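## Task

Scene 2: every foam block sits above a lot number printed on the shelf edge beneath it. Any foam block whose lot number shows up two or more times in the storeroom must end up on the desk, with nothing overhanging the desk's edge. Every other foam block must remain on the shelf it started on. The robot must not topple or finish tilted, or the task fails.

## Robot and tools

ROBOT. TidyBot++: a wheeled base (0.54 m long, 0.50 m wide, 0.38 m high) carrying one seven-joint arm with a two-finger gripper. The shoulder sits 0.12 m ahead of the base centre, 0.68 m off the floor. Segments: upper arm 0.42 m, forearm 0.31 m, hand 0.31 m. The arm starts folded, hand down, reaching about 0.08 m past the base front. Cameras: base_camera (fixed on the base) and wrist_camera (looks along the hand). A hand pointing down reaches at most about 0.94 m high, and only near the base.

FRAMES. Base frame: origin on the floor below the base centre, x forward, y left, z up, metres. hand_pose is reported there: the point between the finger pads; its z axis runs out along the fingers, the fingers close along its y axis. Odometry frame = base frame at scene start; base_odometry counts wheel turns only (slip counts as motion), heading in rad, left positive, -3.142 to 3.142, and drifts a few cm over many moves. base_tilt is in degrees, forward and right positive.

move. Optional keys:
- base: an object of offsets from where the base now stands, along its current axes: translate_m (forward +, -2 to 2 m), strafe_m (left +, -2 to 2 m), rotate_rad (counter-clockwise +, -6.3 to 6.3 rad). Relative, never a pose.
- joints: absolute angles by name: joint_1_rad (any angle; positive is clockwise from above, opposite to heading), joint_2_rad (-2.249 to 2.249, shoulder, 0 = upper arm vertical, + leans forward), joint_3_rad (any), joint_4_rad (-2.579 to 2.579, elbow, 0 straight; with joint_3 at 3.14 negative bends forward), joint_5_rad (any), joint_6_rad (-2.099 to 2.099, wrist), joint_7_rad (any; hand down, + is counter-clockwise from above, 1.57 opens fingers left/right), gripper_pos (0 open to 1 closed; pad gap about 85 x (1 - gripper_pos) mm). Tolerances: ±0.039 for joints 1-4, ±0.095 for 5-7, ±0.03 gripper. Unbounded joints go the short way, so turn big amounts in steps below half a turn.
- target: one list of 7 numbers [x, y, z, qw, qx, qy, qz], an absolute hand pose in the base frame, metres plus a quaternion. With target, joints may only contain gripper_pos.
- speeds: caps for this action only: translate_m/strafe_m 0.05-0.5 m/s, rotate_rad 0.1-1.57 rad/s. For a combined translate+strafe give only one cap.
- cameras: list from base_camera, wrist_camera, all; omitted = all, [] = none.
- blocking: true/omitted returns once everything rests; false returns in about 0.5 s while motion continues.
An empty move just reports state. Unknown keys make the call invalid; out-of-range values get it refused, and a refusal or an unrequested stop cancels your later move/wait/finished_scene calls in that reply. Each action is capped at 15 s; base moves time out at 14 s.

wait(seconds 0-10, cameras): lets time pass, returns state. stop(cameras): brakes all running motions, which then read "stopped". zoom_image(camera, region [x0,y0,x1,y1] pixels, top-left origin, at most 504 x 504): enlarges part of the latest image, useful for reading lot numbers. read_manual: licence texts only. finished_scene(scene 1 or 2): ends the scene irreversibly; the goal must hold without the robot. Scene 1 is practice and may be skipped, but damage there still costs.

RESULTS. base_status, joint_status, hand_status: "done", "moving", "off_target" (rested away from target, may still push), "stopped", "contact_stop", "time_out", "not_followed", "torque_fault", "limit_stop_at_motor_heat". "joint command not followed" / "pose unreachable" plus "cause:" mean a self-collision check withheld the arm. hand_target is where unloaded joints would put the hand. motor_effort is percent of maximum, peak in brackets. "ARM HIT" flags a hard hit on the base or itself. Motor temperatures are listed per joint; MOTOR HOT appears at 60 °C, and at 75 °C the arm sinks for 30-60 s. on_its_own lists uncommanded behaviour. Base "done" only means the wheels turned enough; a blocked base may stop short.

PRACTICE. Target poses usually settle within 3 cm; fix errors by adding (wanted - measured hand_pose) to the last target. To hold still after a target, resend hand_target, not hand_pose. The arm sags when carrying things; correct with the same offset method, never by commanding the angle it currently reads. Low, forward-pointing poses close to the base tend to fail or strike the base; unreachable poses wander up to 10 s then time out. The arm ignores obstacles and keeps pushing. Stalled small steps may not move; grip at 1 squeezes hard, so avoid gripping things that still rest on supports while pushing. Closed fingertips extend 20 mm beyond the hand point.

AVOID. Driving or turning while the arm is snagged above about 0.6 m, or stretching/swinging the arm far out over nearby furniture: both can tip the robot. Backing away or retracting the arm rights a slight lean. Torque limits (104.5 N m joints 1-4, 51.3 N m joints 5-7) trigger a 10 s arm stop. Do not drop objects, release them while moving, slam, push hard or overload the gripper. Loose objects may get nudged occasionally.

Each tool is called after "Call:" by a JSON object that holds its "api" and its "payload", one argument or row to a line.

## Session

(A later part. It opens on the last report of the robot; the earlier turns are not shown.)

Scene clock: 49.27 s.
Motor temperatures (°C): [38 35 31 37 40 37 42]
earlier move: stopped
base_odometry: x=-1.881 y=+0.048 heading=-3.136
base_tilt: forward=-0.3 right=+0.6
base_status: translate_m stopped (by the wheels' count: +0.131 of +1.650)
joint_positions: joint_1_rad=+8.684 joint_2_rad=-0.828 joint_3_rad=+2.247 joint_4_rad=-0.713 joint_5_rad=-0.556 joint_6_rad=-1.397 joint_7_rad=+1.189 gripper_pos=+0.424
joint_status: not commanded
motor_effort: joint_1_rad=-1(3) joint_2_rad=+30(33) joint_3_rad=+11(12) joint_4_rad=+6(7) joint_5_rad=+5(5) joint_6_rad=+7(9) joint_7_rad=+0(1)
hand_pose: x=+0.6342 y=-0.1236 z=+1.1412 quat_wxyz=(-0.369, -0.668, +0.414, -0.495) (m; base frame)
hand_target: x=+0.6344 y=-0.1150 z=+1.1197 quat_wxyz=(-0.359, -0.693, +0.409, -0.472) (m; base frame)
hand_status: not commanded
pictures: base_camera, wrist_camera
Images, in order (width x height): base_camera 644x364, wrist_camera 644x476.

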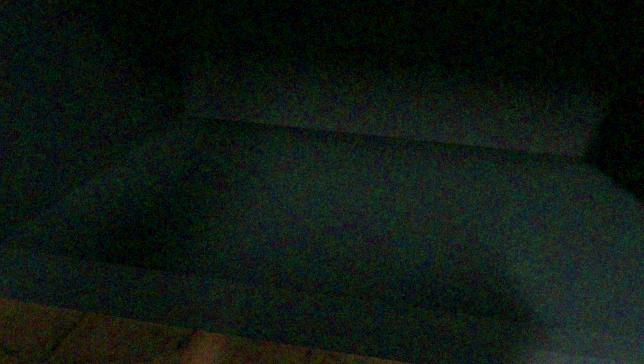

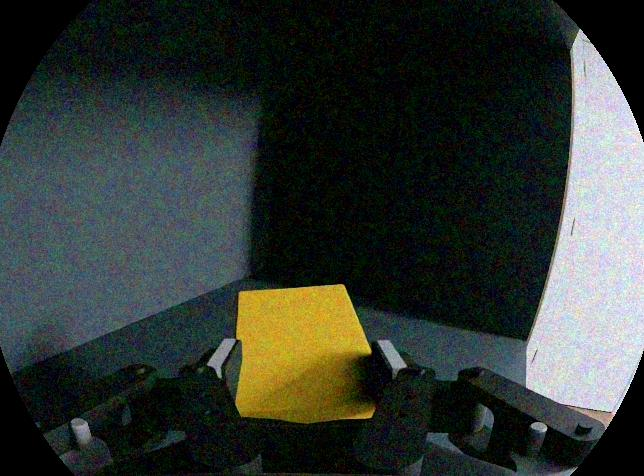

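Call:
{"api": "move", "payload": {
  "base": {"translate_m": -1.7},
  "cameras": []
}}

Call:
{"api": "move", "payload": {
  "target": [0.5, 0, 1.1, 0, 0.812, 0, 0.584],
  "base": {"rotate_rad": -1.57}
}}

Scene clock: 54.43 s.
Motor temperatures (°C): [38 35 31 37 40 37 42]
move: done
base_odometry: x=-0.181 y=+0.057 heading=-3.135
base_tilt: forward=-0.3 right=+0.6
base_status: done
joint_positions: joint_1_rad=+8.681 joint_2_rad=-0.825 joint_3_rad=+2.248 joint_4_rad=-0.714 joint_5_rad=-0.556 joint_6_rad=-1.398 joint_7_rad=+1.189 gripper_pos=+0.424
joint_status: not commanded
motor_effort: joint_1_rad=+0(4) joint_2_rad=+29(34) joint_3_rad=+11(12) joint_4_rad=+5(8) joint_5_rad=+5(6) joint_6_rad=+8(9) joint_7_rad=+0(1)
hand_pose: x=+0.6330 y=-0.1236 z=+1.1418 quat_wxyz=(-0.368, -0.668, +0.415, -0.496) (m; base frame)
hand_target: x=+0.6344 y=-0.1150 z=+1.1197 quat_wxyz=(-0.359, -0.693, +0.409, -0.472) (m; base frame)
hand_status: not commanded
pictures: none
No camera images: "cameras" was empty.

Scene clock: 57.83 s.
Motor temperatures (°C): [38 35 31 37 40 37 42]
move: done
base_odometry: x=-0.181 y=+0.057 heading=+1.579
base_tilt: forward=-0.4 right=+0.6
base_status: done
joint_positions: joint_1_rad=+6.298 joint_2_rad=-0.494 joint_3_rad=+3.131 joint_4_rad=-1.545 joint_5_rad=-0.071 joint_6_rad=-0.857 joint_7_rad=+1.529 gripper_pos=+0.424
joint_status: not commanded
motor_effort: joint_1_rad=+0(4) joint_2_rad=-2(32) joint_3_rad=+1(12) joint_4_rad=+21(22) joint_5_rad=+0(5) joint_6_rad=+9(9) joint_7_rad=+0(1)
hand_pose: x=+0.4857 y=+0.0183 z=+1.1058 quat_wxyz=(+0.044, -0.815, +0.021, -0.577) (m; base frame)
hand_target: x=+0.5000 y=+0.0000 z=+1.1000 quat_wxyz=(+0.000, -0.812, +0.000, -0.584) (m; base frame)
hand_status: done (0.024 m and 5.6 deg from the pose sent, 0.186 m and 67.4 deg at the start)
pictures: base_camera, wrist_camera
Images, in order (width x height): base_camera 644x364, wrist_camera 644x476.

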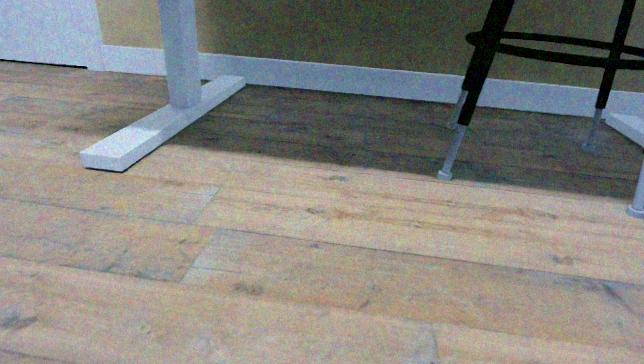

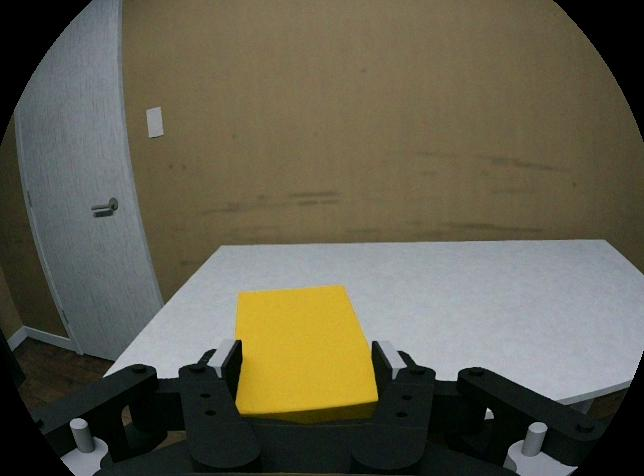

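Call:
{"api": "move", "payload": {
  "base": {"translate_m": 0.25, "strafe_m": -0.25},
  "cameras": []
}}

Call:
{"api": "move", "payload": {
  "target": [0.62, 0, 0.84, 0, 0.819, 0, 0.574],
  "cameras": ["wrist_camera"]
}}

Scene clock: 60.07 s.
Motor temperatures (°C): [38 35 31 37 40 37 42]
move: done
base_odometry: x=+0.067 y=+0.309 heading=+1.579
base_tilt: forward=-0.3 right=+0.6
base_status: done
joint_positions: joint_1_rad=+6.296 joint_2_rad=-0.475 joint_3_rad=+3.144 joint_4_rad=-1.548 joint_5_rad=-0.063 joint_6_rad=-0.852 joint_7_rad=+1.530 gripper_pos=+0.424
joint_status: not commanded
motor_effort: joint_1_rad=+0(1) joint_2_rad=-3(7) joint_3_rad=+1(4) joint_4_rad=+21(22) joint_5_rad=+0(1) joint_6_rad=+9(9) joint_7_rad=+0(1)
hand_pose: x=+0.4946 y=+0.0102 z=+1.0986 quat_wxyz=(+0.039, -0.820, +0.026, -0.571) (m; base frame)
hand_target: x=+0.5000 y=+0.0000 z=+1.1000 quat_wxyz=(+0.000, -0.812, +0.000, -0.584) (m; base frame)
hand_status: not commanded
pictures: none
No camera images: "cameras" was empty.

Scene clock: 62.37 s.
Motor temperatures (°C): [38 35 31 37 40 37 42]
move: done
base_odometry: x=+0.067 y=+0.309 heading=+1.579
base_tilt: forward=-0.3 right=+0.6
base_status: not commanded
joint_positions: joint_1_rad=+6.287 joint_2_rad=-0.182 joint_3_rad=+3.144 joint_4_rad=-2.203 joint_5_rad=-0.061 joint_6_rad=+0.094 joint_7_rad=+1.530 gripper_pos=+0.424
joint_status: not commanded
motor_effort: joint_1_rad=-1(1) joint_2_rad=-13(15) joint_3_rad=+0(1) joint_4_rad=+21(24) joint_5_rad=+1(1) joint_6_rad=+8(9) joint_7_rad=+0(1)
hand_pose: x=+0.6176 y=-0.0035 z=+0.8501 quat_wxyz=(+0.025, -0.820, +0.046, -0.570) (m; base frame)
hand_target: x=+0.6200 y=+0.0000 z=+0.8400 quat_wxyz=(+0.000, -0.819, +0.000, -0.574) (m; base frame)
hand_status: done (0.011 m and 6.0 deg from the pose sent, 0.288 m and 5.4 deg at the start)
pictures: wrist_camera
Images, in order (width x height): wrist_camera 644x476.

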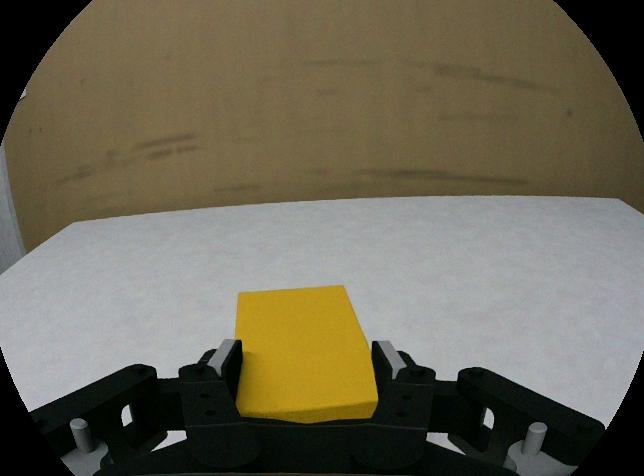

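Call:
{"api": "move", "payload": {
  "target": [0.62, 0, 0.77, 0, 0.819, 0, 0.574],
  "cameras": ["wrist_camera"]
}}

Call:
{"api": "move", "payload": {
  "target": [0.62, 0, 0.753, 0, 0.819, 0, 0.574],
  "cameras": ["wrist_camera"]
}}

Scene clock: 64.00 s.
Motor temperatures (°C): [38 35 31 37 40 37 42]
move: done
base_odometry: x=+0.067 y=+0.309 heading=+1.579
base_tilt: forward=-0.3 right=+0.6
base_status: not commanded
joint_positions: joint_1_rad=+6.287 joint_2_rad=-0.047 joint_3_rad=+3.144 joint_4_rad=-2.368 joint_5_rad=-0.055 joint_6_rad=+0.397 joint_7_rad=+1.530 gripper_pos=+0.424
joint_status: not commanded
motor_effort: joint_1_rad=+0(1) joint_2_rad=-15(17) joint_3_rad=+1(2) joint_4_rad=+18(21) joint_5_rad=+1(1) joint_6_rad=+9(9) joint_7_rad=+0(1)
hand_pose: x=+0.6210 y=-0.0083 z=+0.7798 quat_wxyz=(+0.016, -0.819, +0.046, -0.571) (m; base frame)
hand_target: x=+0.6200 y=+0.0000 z=+0.7700 quat_wxyz=(+0.000, -0.819, +0.000, -0.574) (m; base frame)
hand_status: done (0.013 m and 5.6 deg from the pose sent, 0.080 m and 6.0 deg at the start)
pictures: wrist_camera
Images, in order (width x height): wrist_camera 644x476.

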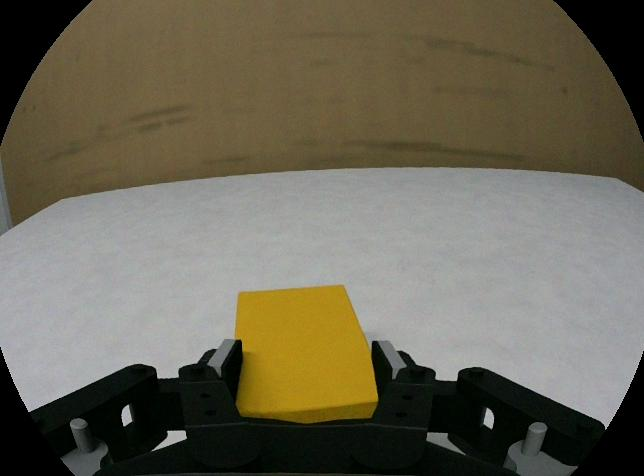

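Scene clock: 64.73 s.
Motor temperatures (°C): [38 35 31 37 40 37 42]
move: done
base_odometry: x=+0.067 y=+0.309 heading=+1.579
base_tilt: forward=-0.3 right=+0.6
base_status: not commanded
joint_positions: joint_1_rad=+6.287 joint_2_rad=-0.016 joint_3_rad=+3.144 joint_4_rad=-2.400 joint_5_rad=-0.053 joint_6_rad=+0.496 joint_7_rad=+1.530 gripper_pos=+0.424
joint_status: not commanded
motor_effort: joint_1_rad=+1(2) joint_2_rad=-13(15) joint_3_rad=+1(2) joint_4_rad=+17(18) joint_5_rad=+0(1) joint_6_rad=+7(9) joint_7_rad=+0(0)
hand_pose: x=+0.6239 y=-0.0095 z=+0.7769 quat_wxyz=(+0.014, -0.809, +0.045, -0.586) (m; base frame)
hand_target: x=+0.6200 y=+0.0000 z=+0.7530 quat_wxyz=(+0.000, -0.819, +0.000, -0.574) (m; base frame)
hand_status: done (0.026 m and 5.7 deg from the pose sent, 0.028 m and 5.6 deg at the start)
pictures: wrist_camera
Images, in order (width x height): wrist_camera 644x476.

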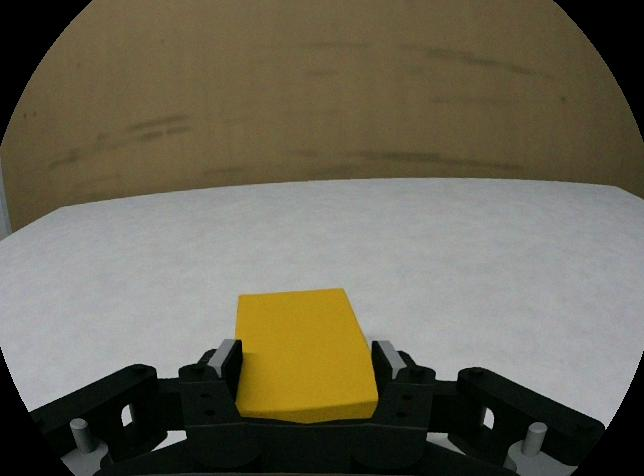

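Call:
{"api": "move", "payload": {
  "joints": {"gripper_pos": 0.25},
  "cameras": ["wrist_camera"]
}}

Call:
{"api": "move", "payload": {
  "joints": {"gripper_pos": 0.0},
  "target": [0.6, 0, 0.9, 0, 0.819, 0, 0.574],
  "cameras": ["wrist_camera"]
}}

Scene clock: 65.83 s.
Motor temperatures (°C): [38 35 31 37 40 37 42]
move: done
base_odometry: x=+0.067 y=+0.309 heading=+1.579
base_tilt: forward=-0.3 right=+0.6
base_status: not commanded
joint_positions: joint_1_rad=+6.287 joint_2_rad=+0.001 joint_3_rad=+3.144 joint_4_rad=-2.408 joint_5_rad=-0.053 joint_6_rad=+0.496 joint_7_rad=+1.530 gripper_pos=+0.250
joint_status: all done
motor_effort: joint_1_rad=-1(1) joint_2_rad=-16(17) joint_3_rad=+0(2) joint_4_rad=+16(17) joint_5_rad=+1(1) joint_6_rad=+8(9) joint_7_rad=+0(1)
hand_pose: x=+0.6229 y=-0.0095 z=+0.7643 quat_wxyz=(+0.013, -0.816, +0.046, -0.576) (m; base frame)
hand_target: x=+0.6200 y=+0.0000 z=+0.7530 quat_wxyz=(+0.000, -0.819, +0.000, -0.574) (m; base frame)
hand_status: not commanded
pictures: wrist_camera
Images, in order (width x height): wrist_camera 644x476.

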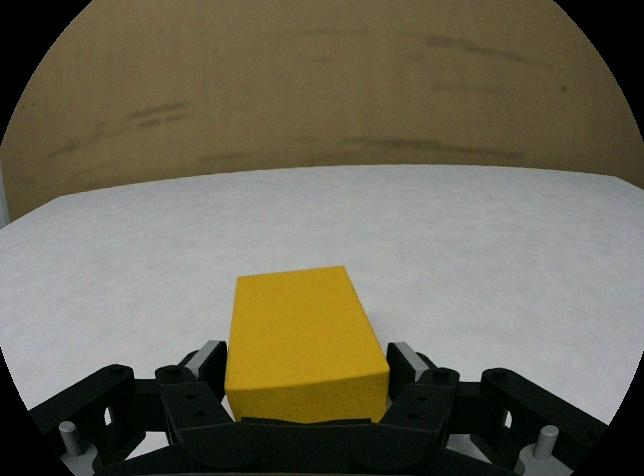

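Scene clock: 67.63 s.
Motor temperatures (°C): [38 35 31 37 40 37 42]
move: done
base_odometry: x=+0.067 y=+0.309 heading=+1.579
base_tilt: forward=-0.3 right=+0.6
base_status: not commanded
joint_positions: joint_1_rad=+6.287 joint_2_rad=-0.276 joint_3_rad=+3.144 joint_4_rad=-2.119 joint_5_rad=-0.053 joint_6_rad=-0.040 joint_7_rad=+1.531 gripper_pos=+0.000
joint_status: all done
motor_effort: joint_1_rad=+0(1) joint_2_rad=-11(17) joint_3_rad=+0(1) joint_4_rad=+22(23) joint_5_rad=+1(1) joint_6_rad=+8(9) joint_7_rad=+0(1)
hand_pose: x=+0.6034 y=-0.0009 z=+0.9067 quat_wxyz=(+0.027, -0.807, +0.040, -0.588) (m; base frame)
hand_target: x=+0.6000 y=+0.0000 z=+0.9000 quat_wxyz=(+0.000, -0.819, +0.000, -0.574) (m; base frame)
hand_status: done (0.008 m and 5.9 deg from the pose sent, 0.138 m and 5.5 deg at the start)
pictures: wrist_camera
Images, in order (width x height): wrist_camera 644x476.

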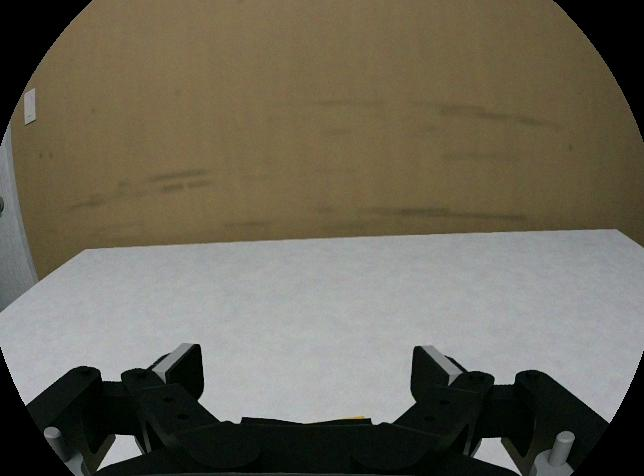

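Call:
{"api": "move", "payload": {
  "base": {"translate_m": -0.35, "strafe_m": -1.0},
  "target": [0.5, 0, 1.1, 0, 0.766, 0, 0.643],
  "cameras": []
}}

Call:
{"api": "move", "payload": {
  "base": {"rotate_rad": -2.5}
}}

Scene clock: 71.33 s.
Motor temperatures (°C): [38 35 31 37 40 37 42]
move: done
base_odometry: x=+1.070 y=-0.032 heading=+1.579
base_tilt: forward=-0.4 right=+0.6
base_status: done
joint_positions: joint_1_rad=+6.286 joint_2_rad=-0.544 joint_3_rad=+3.145 joint_4_rad=-1.761 joint_5_rad=-0.053 joint_6_rad=-0.493 joint_7_rad=+1.531 gripper_pos=+0.000
joint_status: not commanded
motor_effort: joint_1_rad=+0(1) joint_2_rad=-2(14) joint_3_rad=+1(2) joint_4_rad=+22(24) joint_5_rad=+0(1) joint_6_rad=+9(9) joint_7_rad=+0(1)
hand_pose: x=+0.5042 y=+0.0064 z=+1.1080 quat_wxyz=(+0.037, -0.754, +0.027, -0.656) (m; base frame)
hand_target: x=+0.5000 y=+0.0000 z=+1.1000 quat_wxyz=(+0.000, -0.766, +0.000, -0.643) (m; base frame)
hand_status: done (0.011 m and 5.6 deg from the pose sent, 0.219 m and 9.6 deg at the start)
pictures: none
No camera images: "cameras" was empty.

Scene clock: 74.23 s.
Motor temperatures (°C): [38 35 31 37 40 37 42]
move: done
base_odometry: x=+1.070 y=-0.032 heading=-0.920
base_tilt: forward=-0.3 right=+0.6
base_status: done
joint_positions: joint_1_rad=+6.286 joint_2_rad=-0.544 joint_3_rad=+3.145 joint_4_rad=-1.761 joint_5_rad=-0.053 joint_6_rad=-0.494 joint_7_rad=+1.531 gripper_pos=+0.000
joint_status: not commanded
motor_effort: joint_1_rad=-1(1) joint_2_rad=-2(4) joint_3_rad=+1(2) joint_4_rad=+22(22) joint_5_rad=+0(1) joint_6_rad=+9(9) joint_7_rad=+0(1)
hand_pose: x=+0.5042 y=+0.0064 z=+1.1079 quat_wxyz=(+0.037, -0.754, +0.027, -0.655) (m; base frame)
hand_target: x=+0.5000 y=+0.0000 z=+1.1000 quat_wxyz=(+0.000, -0.766, +0.000, -0.643) (m; base frame)
hand_status: not commanded
pictures: base_camera, wrist_camera
Images, in order (width x height): base_camera 644x364, wrist_camera 644x476.

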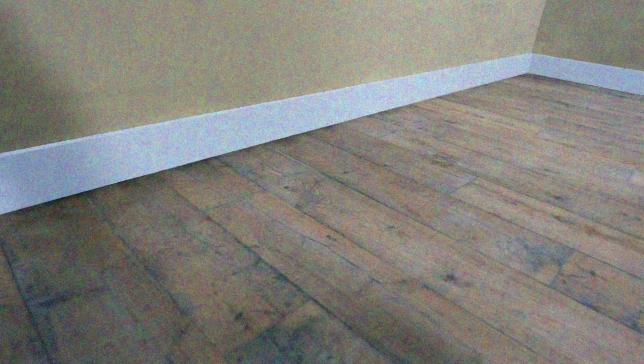

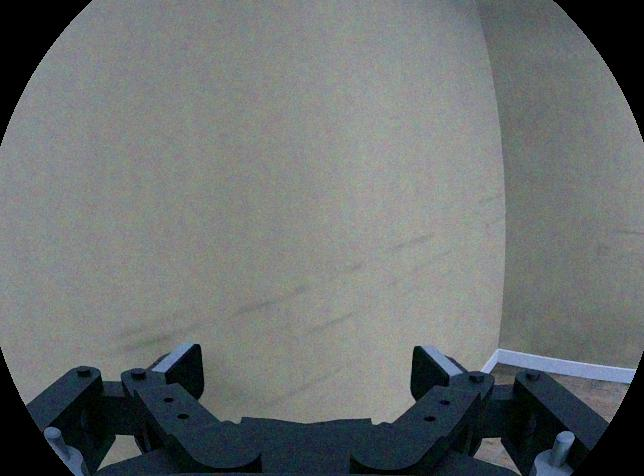

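Call:
{"api": "move", "payload": {
  "base": {"rotate_rad": -0.9}
}}

Scene clock: 76.13 s.
Motor temperatures (°C): [38 35 31 37 40 37 42]
move: done
base_odometry: x=+1.070 y=-0.032 heading=-1.819
base_tilt: forward=-0.4 right=+0.6
base_status: done
joint_positions: joint_1_rad=+6.286 joint_2_rad=-0.544 joint_3_rad=+3.146 joint_4_rad=-1.761 joint_5_rad=-0.053 joint_6_rad=-0.494 joint_7_rad=+1.531 gripper_pos=+0.000
joint_status: not commanded
motor_effort: joint_1_rad=-1(2) joint_2_rad=-1(3) joint_3_rad=+1(3) joint_4_rad=+22(23) joint_5_rad=+0(1) joint_6_rad=+9(10) joint_7_rad=+0(1)
hand_pose: x=+0.5042 y=+0.0056 z=+1.1079 quat_wxyz=(+0.037, -0.754, +0.028, -0.655) (m; base frame)
hand_target: x=+0.5000 y=+0.0000 z=+1.1000 quat_wxyz=(+0.000, -0.766, +0.000, -0.643) (m; base frame)
hand_status: not commanded
pictures: base_camera, wrist_camera
Images, in order (width x height): base_camera 644x364, wrist_camera 644x476.

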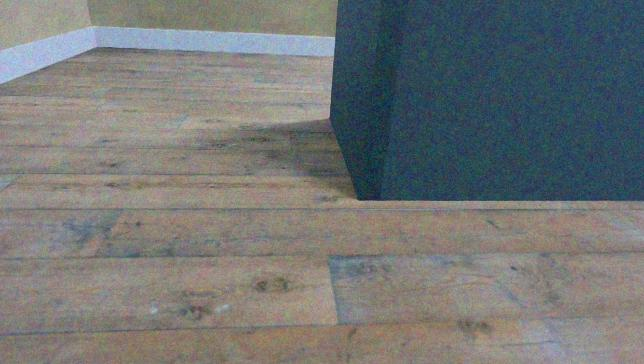

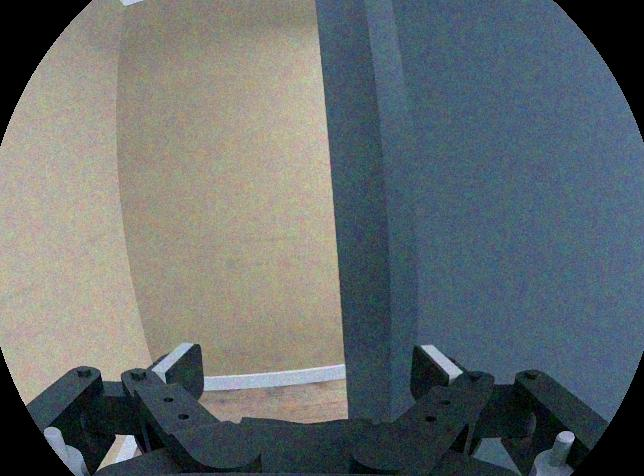

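Call:
{"api": "move", "payload": {
  "base": {"translate_m": 1.258, "strafe_m": 0.608},
  "cameras": ["wrist_camera"]
}}

Call:
{"api": "move", "payload": {
  "joints": {"joint_1_rad": 7.4}
}}

Scene clock: 80.73 s.
Motor temperatures (°C): [38 35 31 37 40 37 42]
move: done
base_odometry: x=+1.350 y=-1.401 heading=-1.820
base_tilt: forward=-0.3 right=+0.6
base_status: done
joint_positions: joint_1_rad=+6.286 joint_2_rad=-0.546 joint_3_rad=+3.146 joint_4_rad=-1.761 joint_5_rad=-0.053 joint_6_rad=-0.496 joint_7_rad=+1.531 gripper_pos=+0.000
joint_status: not commanded
motor_effort: joint_1_rad=+0(1) joint_2_rad=-2(5) joint_3_rad=+1(2) joint_4_rad=+21(23) joint_5_rad=+1(1) joint_6_rad=+9(9) joint_7_rad=+0(1)
hand_pose: x=+0.5034 y=+0.0056 z=+1.1081 quat_wxyz=(+0.037, -0.754, +0.028, -0.655) (m; base frame)
hand_target: x=+0.5000 y=+0.0000 z=+1.1000 quat_wxyz=(+0.000, -0.766, +0.000, -0.643) (m; base frame)
hand_status: not commanded
pictures: wrist_camera
Images, in order (width x height): wrist_camera 644x476.

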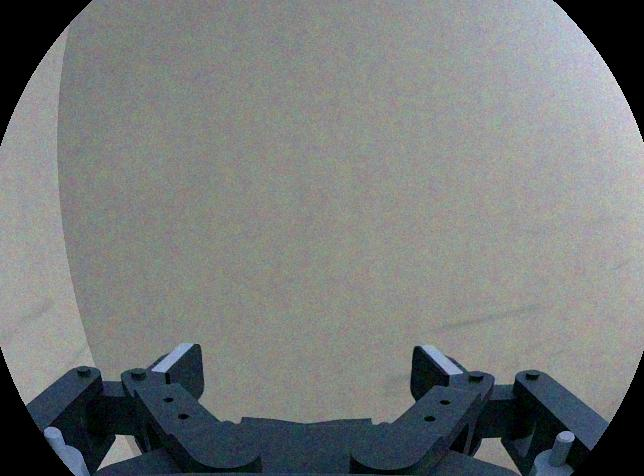

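Scene clock: 83.13 s.
Motor temperatures (°C): [38 35 31 37 40 37 42]
move: done
base_odometry: x=+1.350 y=-1.401 heading=-1.820
base_tilt: forward=-0.3 right=+0.6
base_status: not commanded
joint_positions: joint_1_rad=+7.381 joint_2_rad=-0.546 joint_3_rad=+3.146 joint_4_rad=-1.761 joint_5_rad=-0.053 joint_6_rad=-0.496 joint_7_rad=+1.531 gripper_pos=+0.000
joint_status: all done
motor_effort: joint_1_rad=+0(2) joint_2_rad=-1(3) joint_3_rad=+1(1) joint_4_rad=+21(22) joint_5_rad=+0(1) joint_6_rad=+9(10) joint_7_rad=+0(1)
hand_pose: x=+0.3000 y=-0.3392 z=+1.1081 quat_wxyz=(-0.310, -0.629, +0.416, -0.579) (m; base frame)
hand_target: x=+0.2846 y=-0.3431 z=+1.1000 quat_wxyz=(-0.342, -0.649, +0.407, -0.545) (m; base frame)
hand_status: not commanded
pictures: base_camera, wrist_camera
Images, in order (width x height): base_camera 644x364, wrist_camera 644x476.

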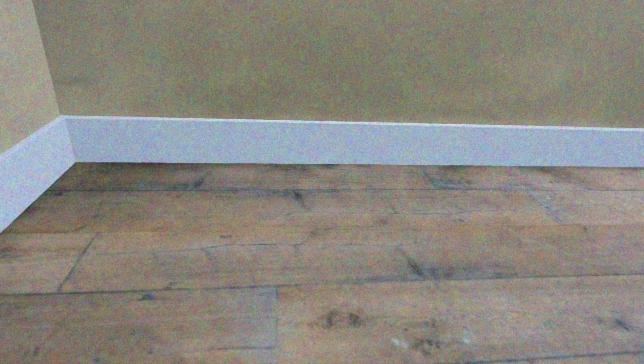

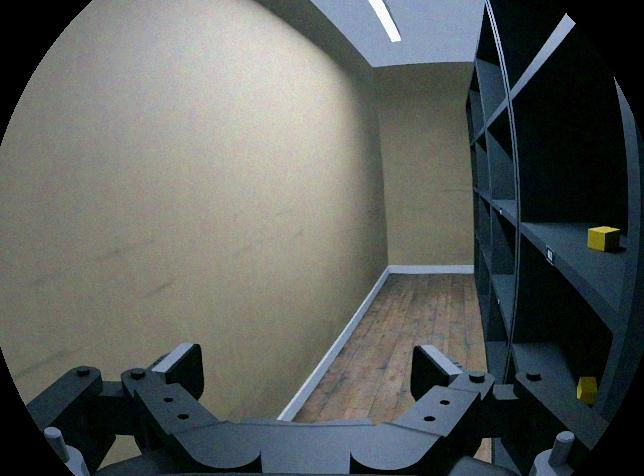

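Call:
{"api": "move", "payload": {
  "base": {"rotate_rad": -1.32},
  "joints": {"joint_1_rad": 6.283},
  "cameras": ["base_camera"]
}}

Call:
{"api": "move", "payload": {
  "base": {"translate_m": 0.85, "strafe_m": 0.38},
  "joints": {"joint_1_rad": 7.5}
}}

Scene clock: 86.27 s.
Motor temperatures (°C): [38 35 31 37 40 37 42]
move: done
base_odometry: x=+1.350 y=-1.401 heading=-3.139
base_tilt: forward=-0.4 right=+0.6
base_status: done
joint_positions: joint_1_rad=+6.301 joint_2_rad=-0.546 joint_3_rad=+3.147 joint_4_rad=-1.761 joint_5_rad=-0.053 joint_6_rad=-0.496 joint_7_rad=+1.531 gripper_pos=+0.000
joint_status: all done
motor_effort: joint_1_rad=+0(3) joint_2_rad=-2(3) joint_3_rad=+1(2) joint_4_rad=+20(22) joint_5_rad=+0(1) joint_6_rad=+9(10) joint_7_rad=+0(1)
hand_pose: x=+0.5034 y=-0.0005 z=+1.1080 quat_wxyz=(+0.032, -0.754, +0.034, -0.656) (m; base frame)
hand_target: x=+0.5000 y=-0.0016 z=+1.1000 quat_wxyz=(-0.001, -0.766, +0.002, -0.643) (m; base frame)
hand_status: not commanded
pictures: base_camera
Images, in order (width x height): base_camera 644x364.

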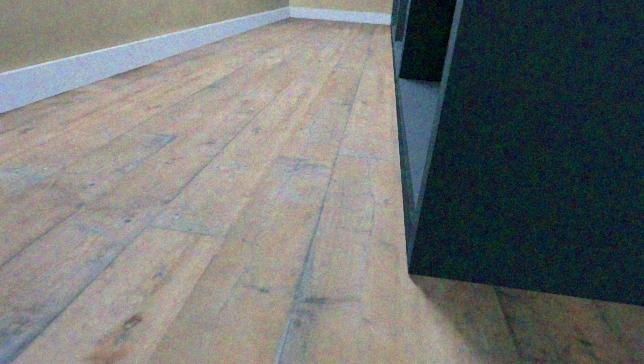

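Scene clock: 89.37 s.
Motor temperatures (°C): [38 35 31 37 40 37 42]
move: done
base_odometry: x=+0.501 y=-1.784 heading=-3.140
base_tilt: forward=-0.3 right=+0.6
base_status: done
joint_positions: joint_1_rad=+7.481 joint_2_rad=-0.549 joint_3_rad=+3.147 joint_4_rad=-1.760 joint_5_rad=-0.053 joint_6_rad=-0.496 joint_7_rad=+1.531 gripper_pos=+0.000
joint_status: all done
motor_effort: joint_1_rad=-1(2) joint_2_rad=-2(3) joint_3_rad=+1(3) joint_4_rad=+21(23) joint_5_rad=+1(1) joint_6_rad=+9(10) joint_7_rad=+0(1)
hand_pose: x=+0.2646 y=-0.3546 z=+1.1088 quat_wxyz=(-0.339, -0.607, +0.447, -0.563) (m; base frame)
hand_target: x=+0.2496 y=-0.3579 z=+1.1000 quat_wxyz=(-0.369, -0.628, +0.439, -0.527) (m; base frame)
hand_status: not commanded
pictures: base_camera, wrist_camera
Images, in order (width x height): base_camera 644x364, wrist_camera 644x476.

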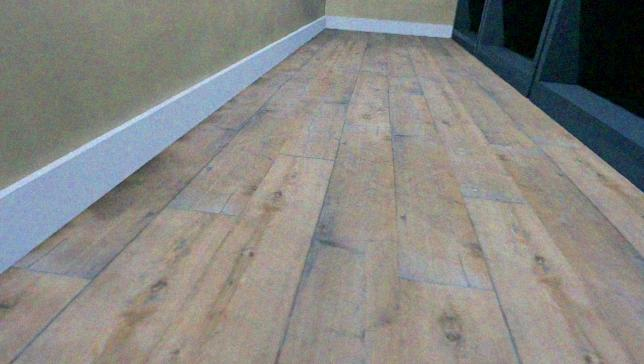

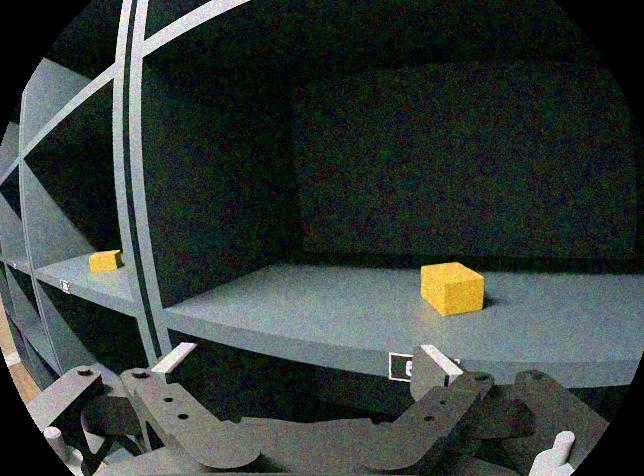

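Call:
{"api": "move", "payload": {
  "joints": {"joint_1_rad": 7.85, "joint_6_rad": -1.0},
  "cameras": ["wrist_camera"]
}}

Call:
{"api": "zoom_image", "payload": {
  "camera": "wrist_camera",
  "region": [220, 200, 420, 400]
}}

Call:
{"api": "move", "payload": {
  "base": {"translate_m": 0.8},
  "cameras": ["wrist_camera"]
}}

Call:
{"api": "zoom_image", "payload": {
  "camera": "wrist_camera",
  "region": [220, 200, 420, 400]
}}

Scene clock: 91.47 s.
Motor temperatures (°C): [38 35 31 37 40 37 42]
move: done
base_odometry: x=+0.501 y=-1.784 heading=-3.140
base_tilt: forward=-0.3 right=+0.6
base_status: not commanded
joint_positions: joint_1_rad=+7.832 joint_2_rad=-0.549 joint_3_rad=+3.147 joint_4_rad=-1.760 joint_5_rad=-0.053 joint_6_rad=-0.949 joint_7_rad=+1.531 gripper_pos=+0.000
joint_status: all done
motor_effort: joint_1_rad=+0(2) joint_2_rad=-1(2) joint_3_rad=+1(1) joint_4_rad=+21(22) joint_5_rad=+0(1) joint_6_rad=+7(9) joint_7_rad=+0(1)
hand_pose: x=+0.1390 y=-0.3332 z=+0.9784 quat_wxyz=(-0.303, -0.614, +0.633, -0.361) (m; base frame)
hand_target: x=+0.1193 y=-0.3254 z=+0.9698 quat_wxyz=(-0.319, -0.631, +0.631, -0.320) (m; base frame)
hand_status: not commanded
pictures: wrist_camera
Images, in order (width x height): wrist_camera 644x476.

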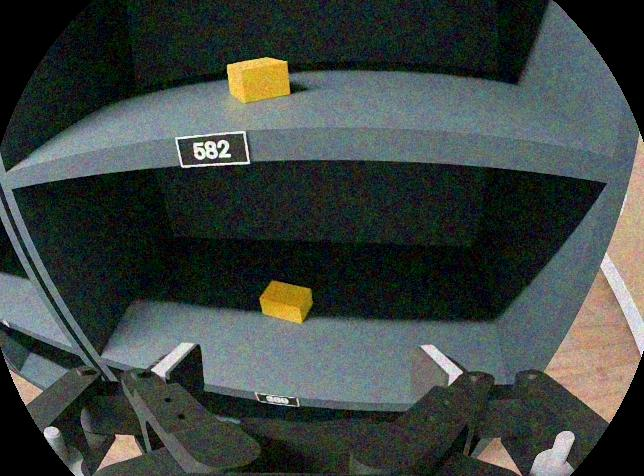

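Scaled by 2.520.

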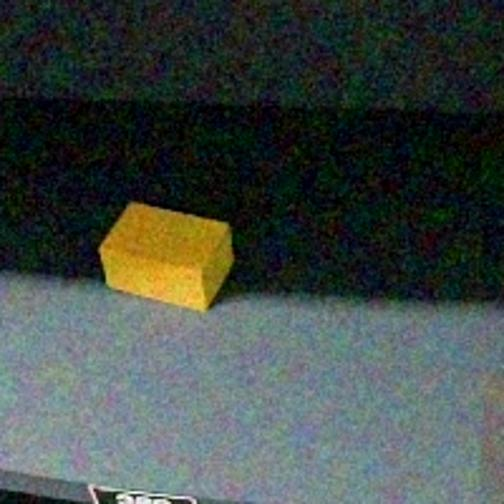

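Scene clock: 94.43 s.
Motor temperatures (°C): [38 35 30 37 40 37 42]
move: done
base_odometry: x=-0.299 y=-1.785 heading=-3.139
base_tilt: forward=-0.3 right=+0.6
base_status: done
joint_positions: joint_1_rad=+7.832 joint_2_rad=-0.549 joint_3_rad=+3.147 joint_4_rad=-1.760 joint_5_rad=-0.053 joint_6_rad=-0.951 joint_7_rad=+1.531 gripper_pos=+0.000
joint_status: not commanded
motor_effort: joint_1_rad=-1(1) joint_2_rad=+0(2) joint_3_rad=+1(3) joint_4_rad=+21(22) joint_5_rad=+0(1) joint_6_rad=+7(8) joint_7_rad=+0(1)
hand_pose: x=+0.1389 y=-0.3328 z=+0.9778 quat_wxyz=(-0.302, -0.614, +0.634, -0.360) (m; base frame)
hand_target: x=+0.1193 y=-0.3254 z=+0.9698 quat_wxyz=(-0.319, -0.631, +0.631, -0.320) (m; base frame)
hand_status: not commanded
pictures: wrist_camera
Images, in order (width x height): wrist_camera 644x476.

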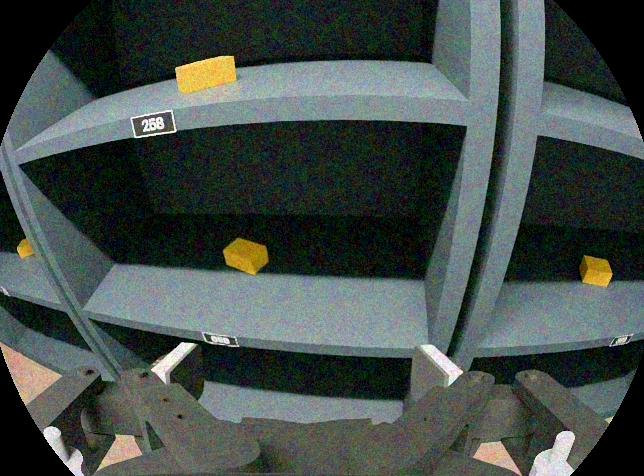

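Scaled by 2.520.

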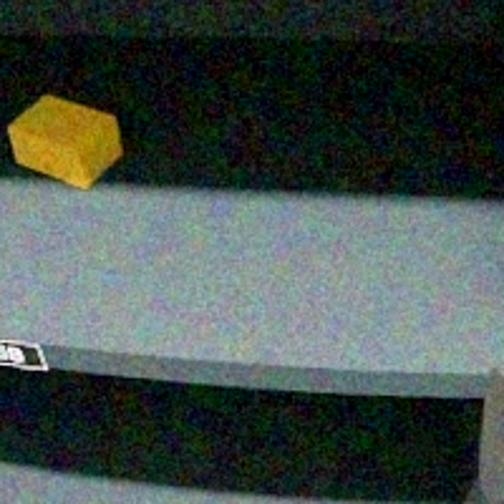

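Call:
{"api": "zoom_image", "payload": {
  "camera": "wrist_camera",
  "region": [195, 322, 245, 357]
}}

Call:
{"api": "zoom_image", "payload": {
  "camera": "wrist_camera",
  "region": [595, 322, 644, 357]
}}

Call:
{"api": "zoom_image", "payload": {
  "camera": "wrist_camera",
  "region": [128, 105, 178, 140]
}}

Call:
{"api": "move", "payload": {
  "base": {"translate_m": 0.8},
  "cameras": ["wrist_camera"]
}}

Scaled by 10.080.

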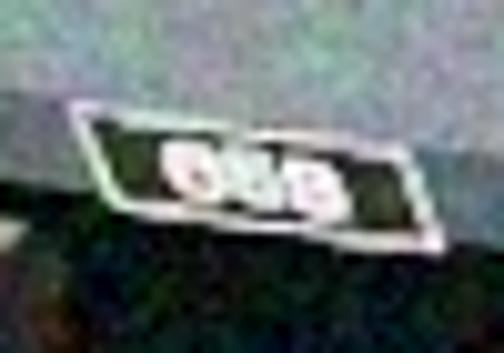

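Scaled by 10.286.

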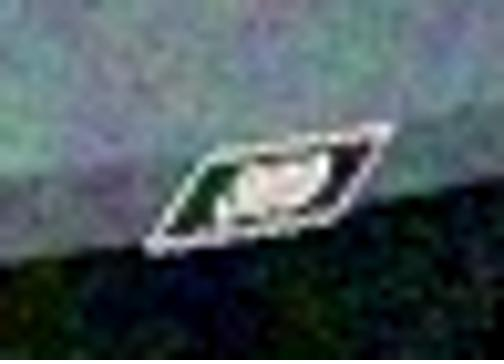

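Scaled by 10.080.

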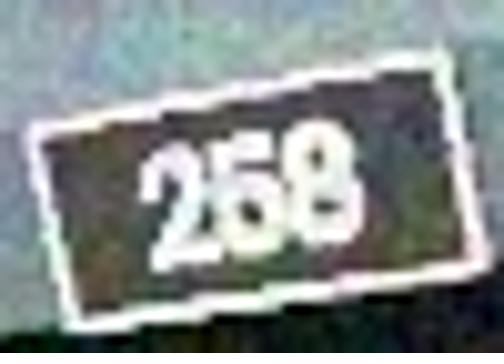

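Scene clock: 100.00 s.
Motor temperatures (°C): [38 35 30 37 40 37 42]
move: time_out
base_odometry: x=-1.097 y=-1.787 heading=-3.141
base_tilt: forward=-0.4 right=+0.6
base_status: translate_m time_out (by the wheels' count: +0.798 of +0.800)
joint_positions: joint_1_rad=+7.834 joint_2_rad=-0.537 joint_3_rad=+3.145 joint_4_rad=-1.759 joint_5_rad=-0.053 joint_6_rad=-0.955 joint_7_rad=+1.531 gripper_pos=+0.000
joint_status: not commanded
motor_effort: joint_1_rad=+0(2) joint_2_rad=-5(8) joint_3_rad=+0(5) joint_4_rad=+20(22) joint_5_rad=+0(2) joint_6_rad=+7(8) joint_7_rad=+0(1)
hand_pose: x=+0.1392 y=-0.3354 z=+0.9737 quat_wxyz=(-0.299, -0.616, +0.636, -0.356) (m; base frame)
hand_target: x=+0.1193 y=-0.3254 z=+0.9698 quat_wxyz=(-0.319, -0.631, +0.631, -0.320) (m; base frame)
hand_status: not commanded
pictures: wrist_camera
Images, in order (width x height): wrist_camera 644x476.

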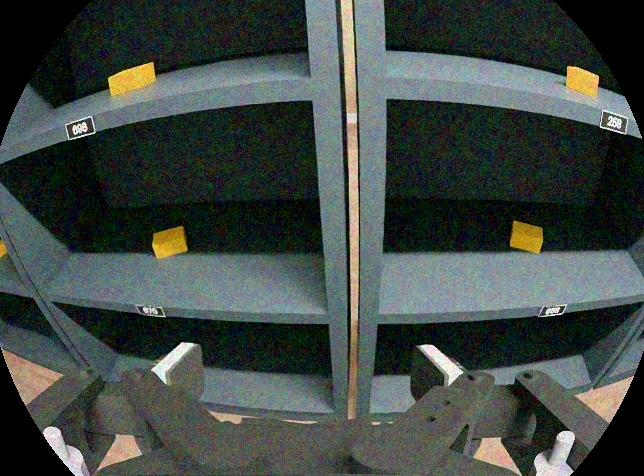

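Call:
{"api": "zoom_image", "payload": {
  "camera": "wrist_camera",
  "region": [55, 110, 105, 145]
}}

Call:
{"api": "zoom_image", "payload": {
  "camera": "wrist_camera",
  "region": [125, 293, 175, 328]
}}

Call:
{"api": "zoom_image", "payload": {
  "camera": "wrist_camera",
  "region": [528, 293, 578, 328]
}}

Call:
{"api": "move", "payload": {
  "base": {"translate_m": 0.6}
}}

Scaled by 10.080.

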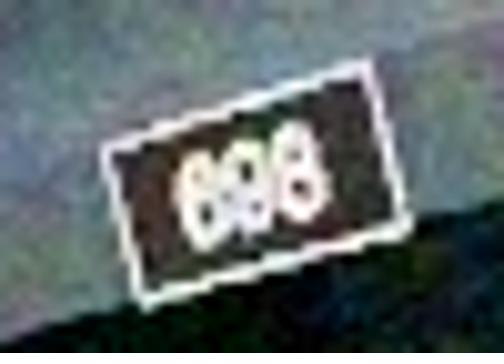

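Scaled by 10.080.

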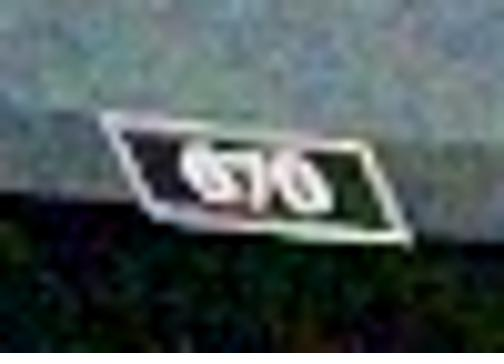

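Scaled by 10.080.

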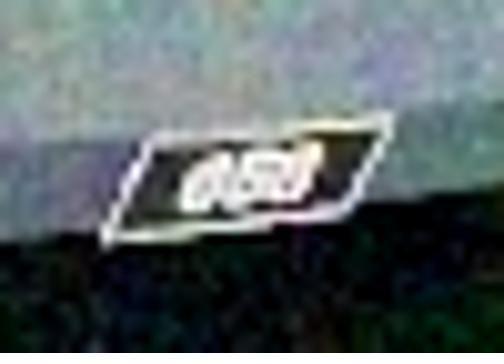

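Scene clock: 105.03 s.
Motor temperatures (°C): [38 35 30 37 40 37 42]
move: time_out
base_odometry: x=-1.694 y=-1.787 heading=+3.140
base_tilt: forward=-0.4 right=+0.6
base_status: translate_m time_out (by the wheels' count: +0.598 of +0.600)
joint_positions: joint_1_rad=+7.838 joint_2_rad=-0.539 joint_3_rad=+3.140 joint_4_rad=-1.759 joint_5_rad=-0.053 joint_6_rad=-0.956 joint_7_rad=+1.531 gripper_pos=+0.000
joint_status: not commanded
motor_effort: joint_1_rad=+0(4) joint_2_rad=-1(6) joint_3_rad=+1(7) joint_4_rad=+20(22) joint_5_rad=+0(3) joint_6_rad=+7(8) joint_7_rad=+0(1)
hand_pose: x=+0.1399 y=-0.3348 z=+0.9741 quat_wxyz=(-0.300, -0.617, +0.635, -0.355) (m; base frame)
hand_target: x=+0.1193 y=-0.3254 z=+0.9698 quat_wxyz=(-0.319, -0.631, +0.631, -0.320) (m; base frame)
hand_status: not commanded
pictures: base_camera, wrist_camera
Images, in order (width x height): base_camera 644x364, wrist_camera 644x476.

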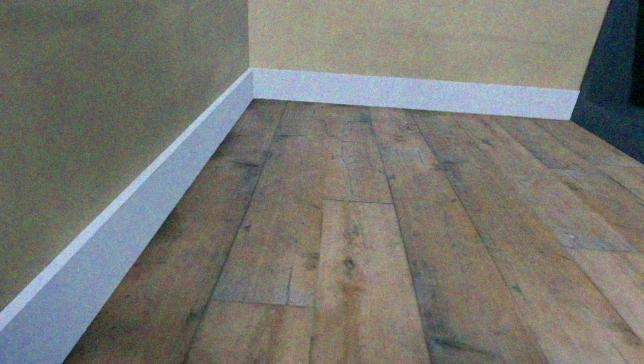

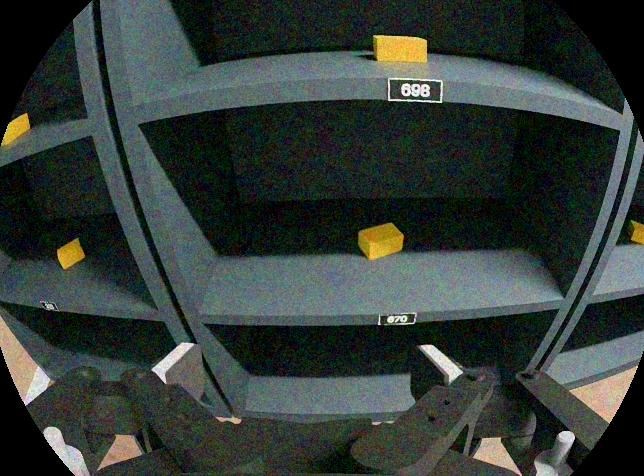

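Call:
{"api": "move", "payload": {
  "base": {"translate_m": 0.5}
}}

Call:
{"api": "zoom_image", "payload": {
  "camera": "wrist_camera",
  "region": [130, 30, 330, 230]
}}

Call:
{"api": "zoom_image", "payload": {
  "camera": "wrist_camera",
  "region": [180, 230, 380, 430]
}}

Scene clock: 109.70 s.
Motor temperatures (°C): [38 35 30 37 40 37 42]
move: time_out
base_odometry: x=-2.192 y=-1.786 heading=+3.138
base_tilt: forward=-0.4 right=+0.6
base_status: translate_m time_out (by the wheels' count: +0.498 of +0.500)
joint_positions: joint_1_rad=+7.838 joint_2_rad=-0.539 joint_3_rad=+3.142 joint_4_rad=-1.759 joint_5_rad=-0.053 joint_6_rad=-0.956 joint_7_rad=+1.531 gripper_pos=+0.000
joint_status: not commanded
motor_effort: joint_1_rad=+0(1) joint_2_rad=-1(3) joint_3_rad=+1(4) joint_4_rad=+21(22) joint_5_rad=+0(1) joint_6_rad=+7(8) joint_7_rad=+0(1)
hand_pose: x=+0.1390 y=-0.3347 z=+0.9743 quat_wxyz=(-0.300, -0.616, +0.636, -0.355) (m; base frame)
hand_target: x=+0.1193 y=-0.3254 z=+0.9698 quat_wxyz=(-0.319, -0.631, +0.631, -0.320) (m; base frame)
hand_status: not commanded
pictures: base_camera, wrist_camera
Images, in order (width x height): base_camera 644x364, wrist_camera 644x476.

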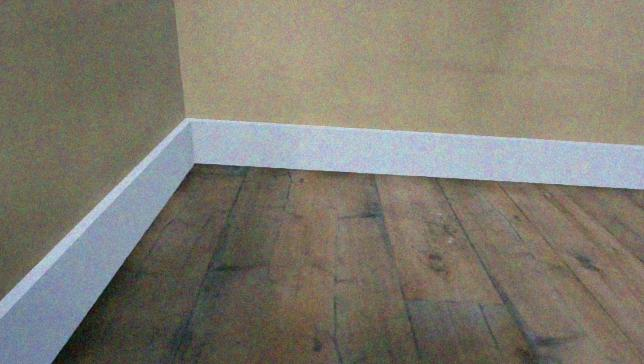

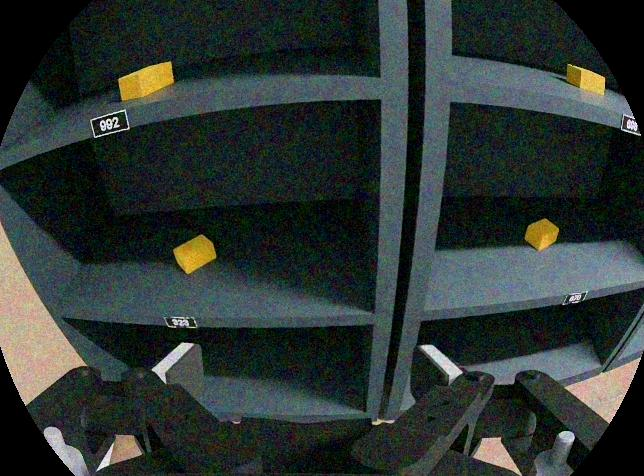

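Scaled by 2.520.

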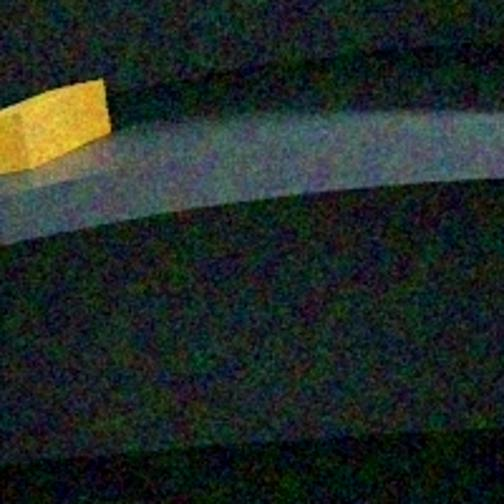

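Scaled by 2.520.

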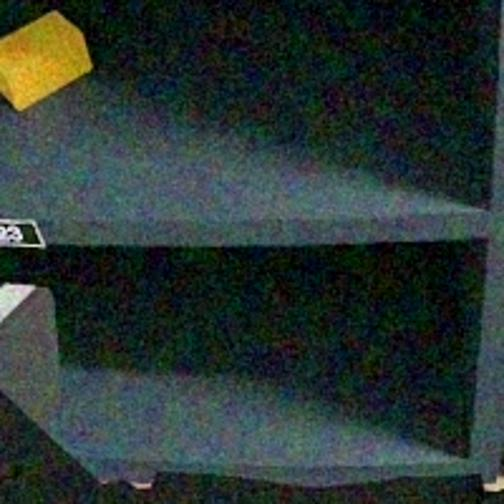

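Call:
{"api": "zoom_image", "payload": {
  "camera": "wrist_camera",
  "region": [156, 305, 206, 340]
}}

Call:
{"api": "move", "payload": {
  "base": {"translate_m": -0.46},
  "cameras": ["wrist_camera"]
}}

Scaled by 10.080.

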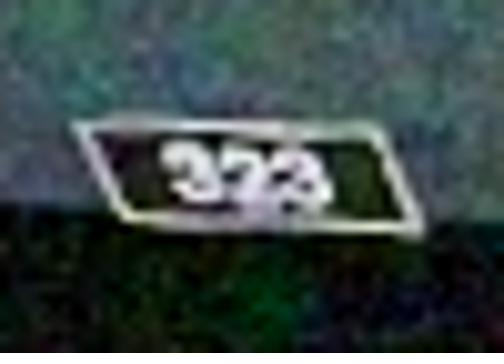

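Scene clock: 112.30 s.
Motor temperatures (°C): [38 35 30 37 40 37 42]
move: done
base_odometry: x=-1.732 y=-1.788 heading=+3.139
base_tilt: forward=-0.4 right=+0.6
base_status: done
joint_positions: joint_1_rad=+7.838 joint_2_rad=-0.540 joint_3_rad=+3.146 joint_4_rad=-1.759 joint_5_rad=-0.053 joint_6_rad=-0.956 joint_7_rad=+1.531 gripper_pos=+0.000
joint_status: not commanded
motor_effort: joint_1_rad=+0(1) joint_2_rad=-1(3) joint_3_rad=+1(3) joint_4_rad=+20(22) joint_5_rad=+0(1) joint_6_rad=+7(8) joint_7_rad=+0(1)
hand_pose: x=+0.1372 y=-0.3347 z=+0.9744 quat_wxyz=(-0.300, -0.614, +0.637, -0.355) (m; base frame)
hand_target: x=+0.1193 y=-0.3254 z=+0.9698 quat_wxyz=(-0.319, -0.631, +0.631, -0.320) (m; base frame)
hand_status: not commanded
pictures: wrist_camera
Images, in order (width x height): wrist_camera 644x476.

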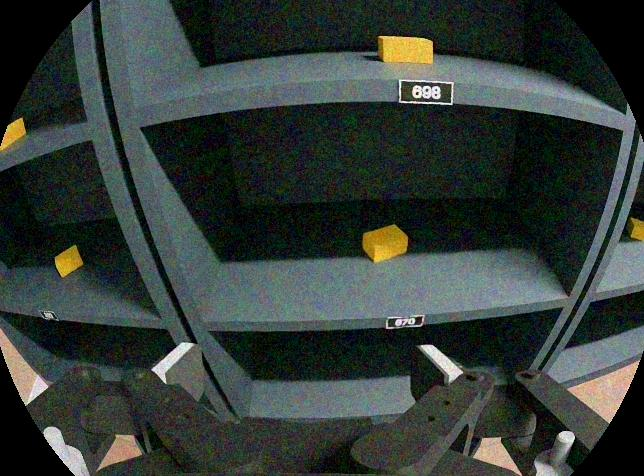

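Call:
{"api": "move", "payload": {
  "base": {"rotate_rad": -1.568, "strafe_m": 0.1, "translate_m": -0.12},
  "joints": {"joint_1_rad": 6.283},
  "cameras": []
}}

Call:
{"api": "move", "payload": {
  "target": [0.48, 0, 1.15, 0, 0.819, 0, 0.574]
}}

Call:
{"api": "zoom_image", "payload": {
  "camera": "wrist_camera",
  "region": [250, 180, 400, 330]
}}

Scene clock: 117.73 s.
Motor temperatures (°C): [38 35 30 37 40 37 42]
move: time_out
base_odometry: x=-1.713 y=-1.803 heading=+3.082
base_tilt: forward=-0.3 right=+0.6
base_status: translate_m time_out (by the wheels' count: -0.019 of -0.120); strafe_m time_out (by the wheels' count: +0.016 of +0.100); rotate_rad time_out (by the wheels' count: -0.057 of -1.568)
joint_positions: joint_1_rad=+6.300 joint_2_rad=-0.549 joint_3_rad=+3.151 joint_4_rad=-1.757 joint_5_rad=-0.048 joint_6_rad=-0.960 joint_7_rad=+1.531 gripper_pos=+0.000
joint_status: all done
motor_effort: joint_1_rad=+0(3) joint_2_rad=-1(12) joint_3_rad=+0(6) joint_4_rad=+21(24) joint_5_rad=+0(3) joint_6_rad=+7(10) joint_7_rad=+0(1)
hand_pose: x=+0.4510 y=+0.0037 z=+0.9776 quat_wxyz=(+0.029, -0.883, +0.033, -0.467) (m; base frame)
hand_target: x=+0.4444 y=-0.0010 z=+0.9698 quat_wxyz=(+0.000, -0.892, +0.001, -0.452) (m; base frame)
hand_status: not commanded
pictures: none
No camera images: "cameras" was empty.

not run: a stop that you did not command came earlier in this reply.

Scaled by 3.360.

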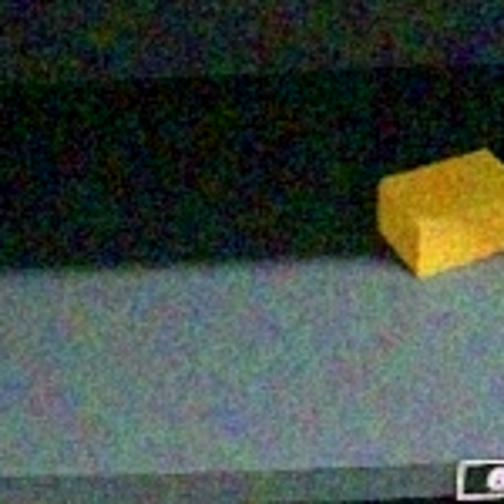

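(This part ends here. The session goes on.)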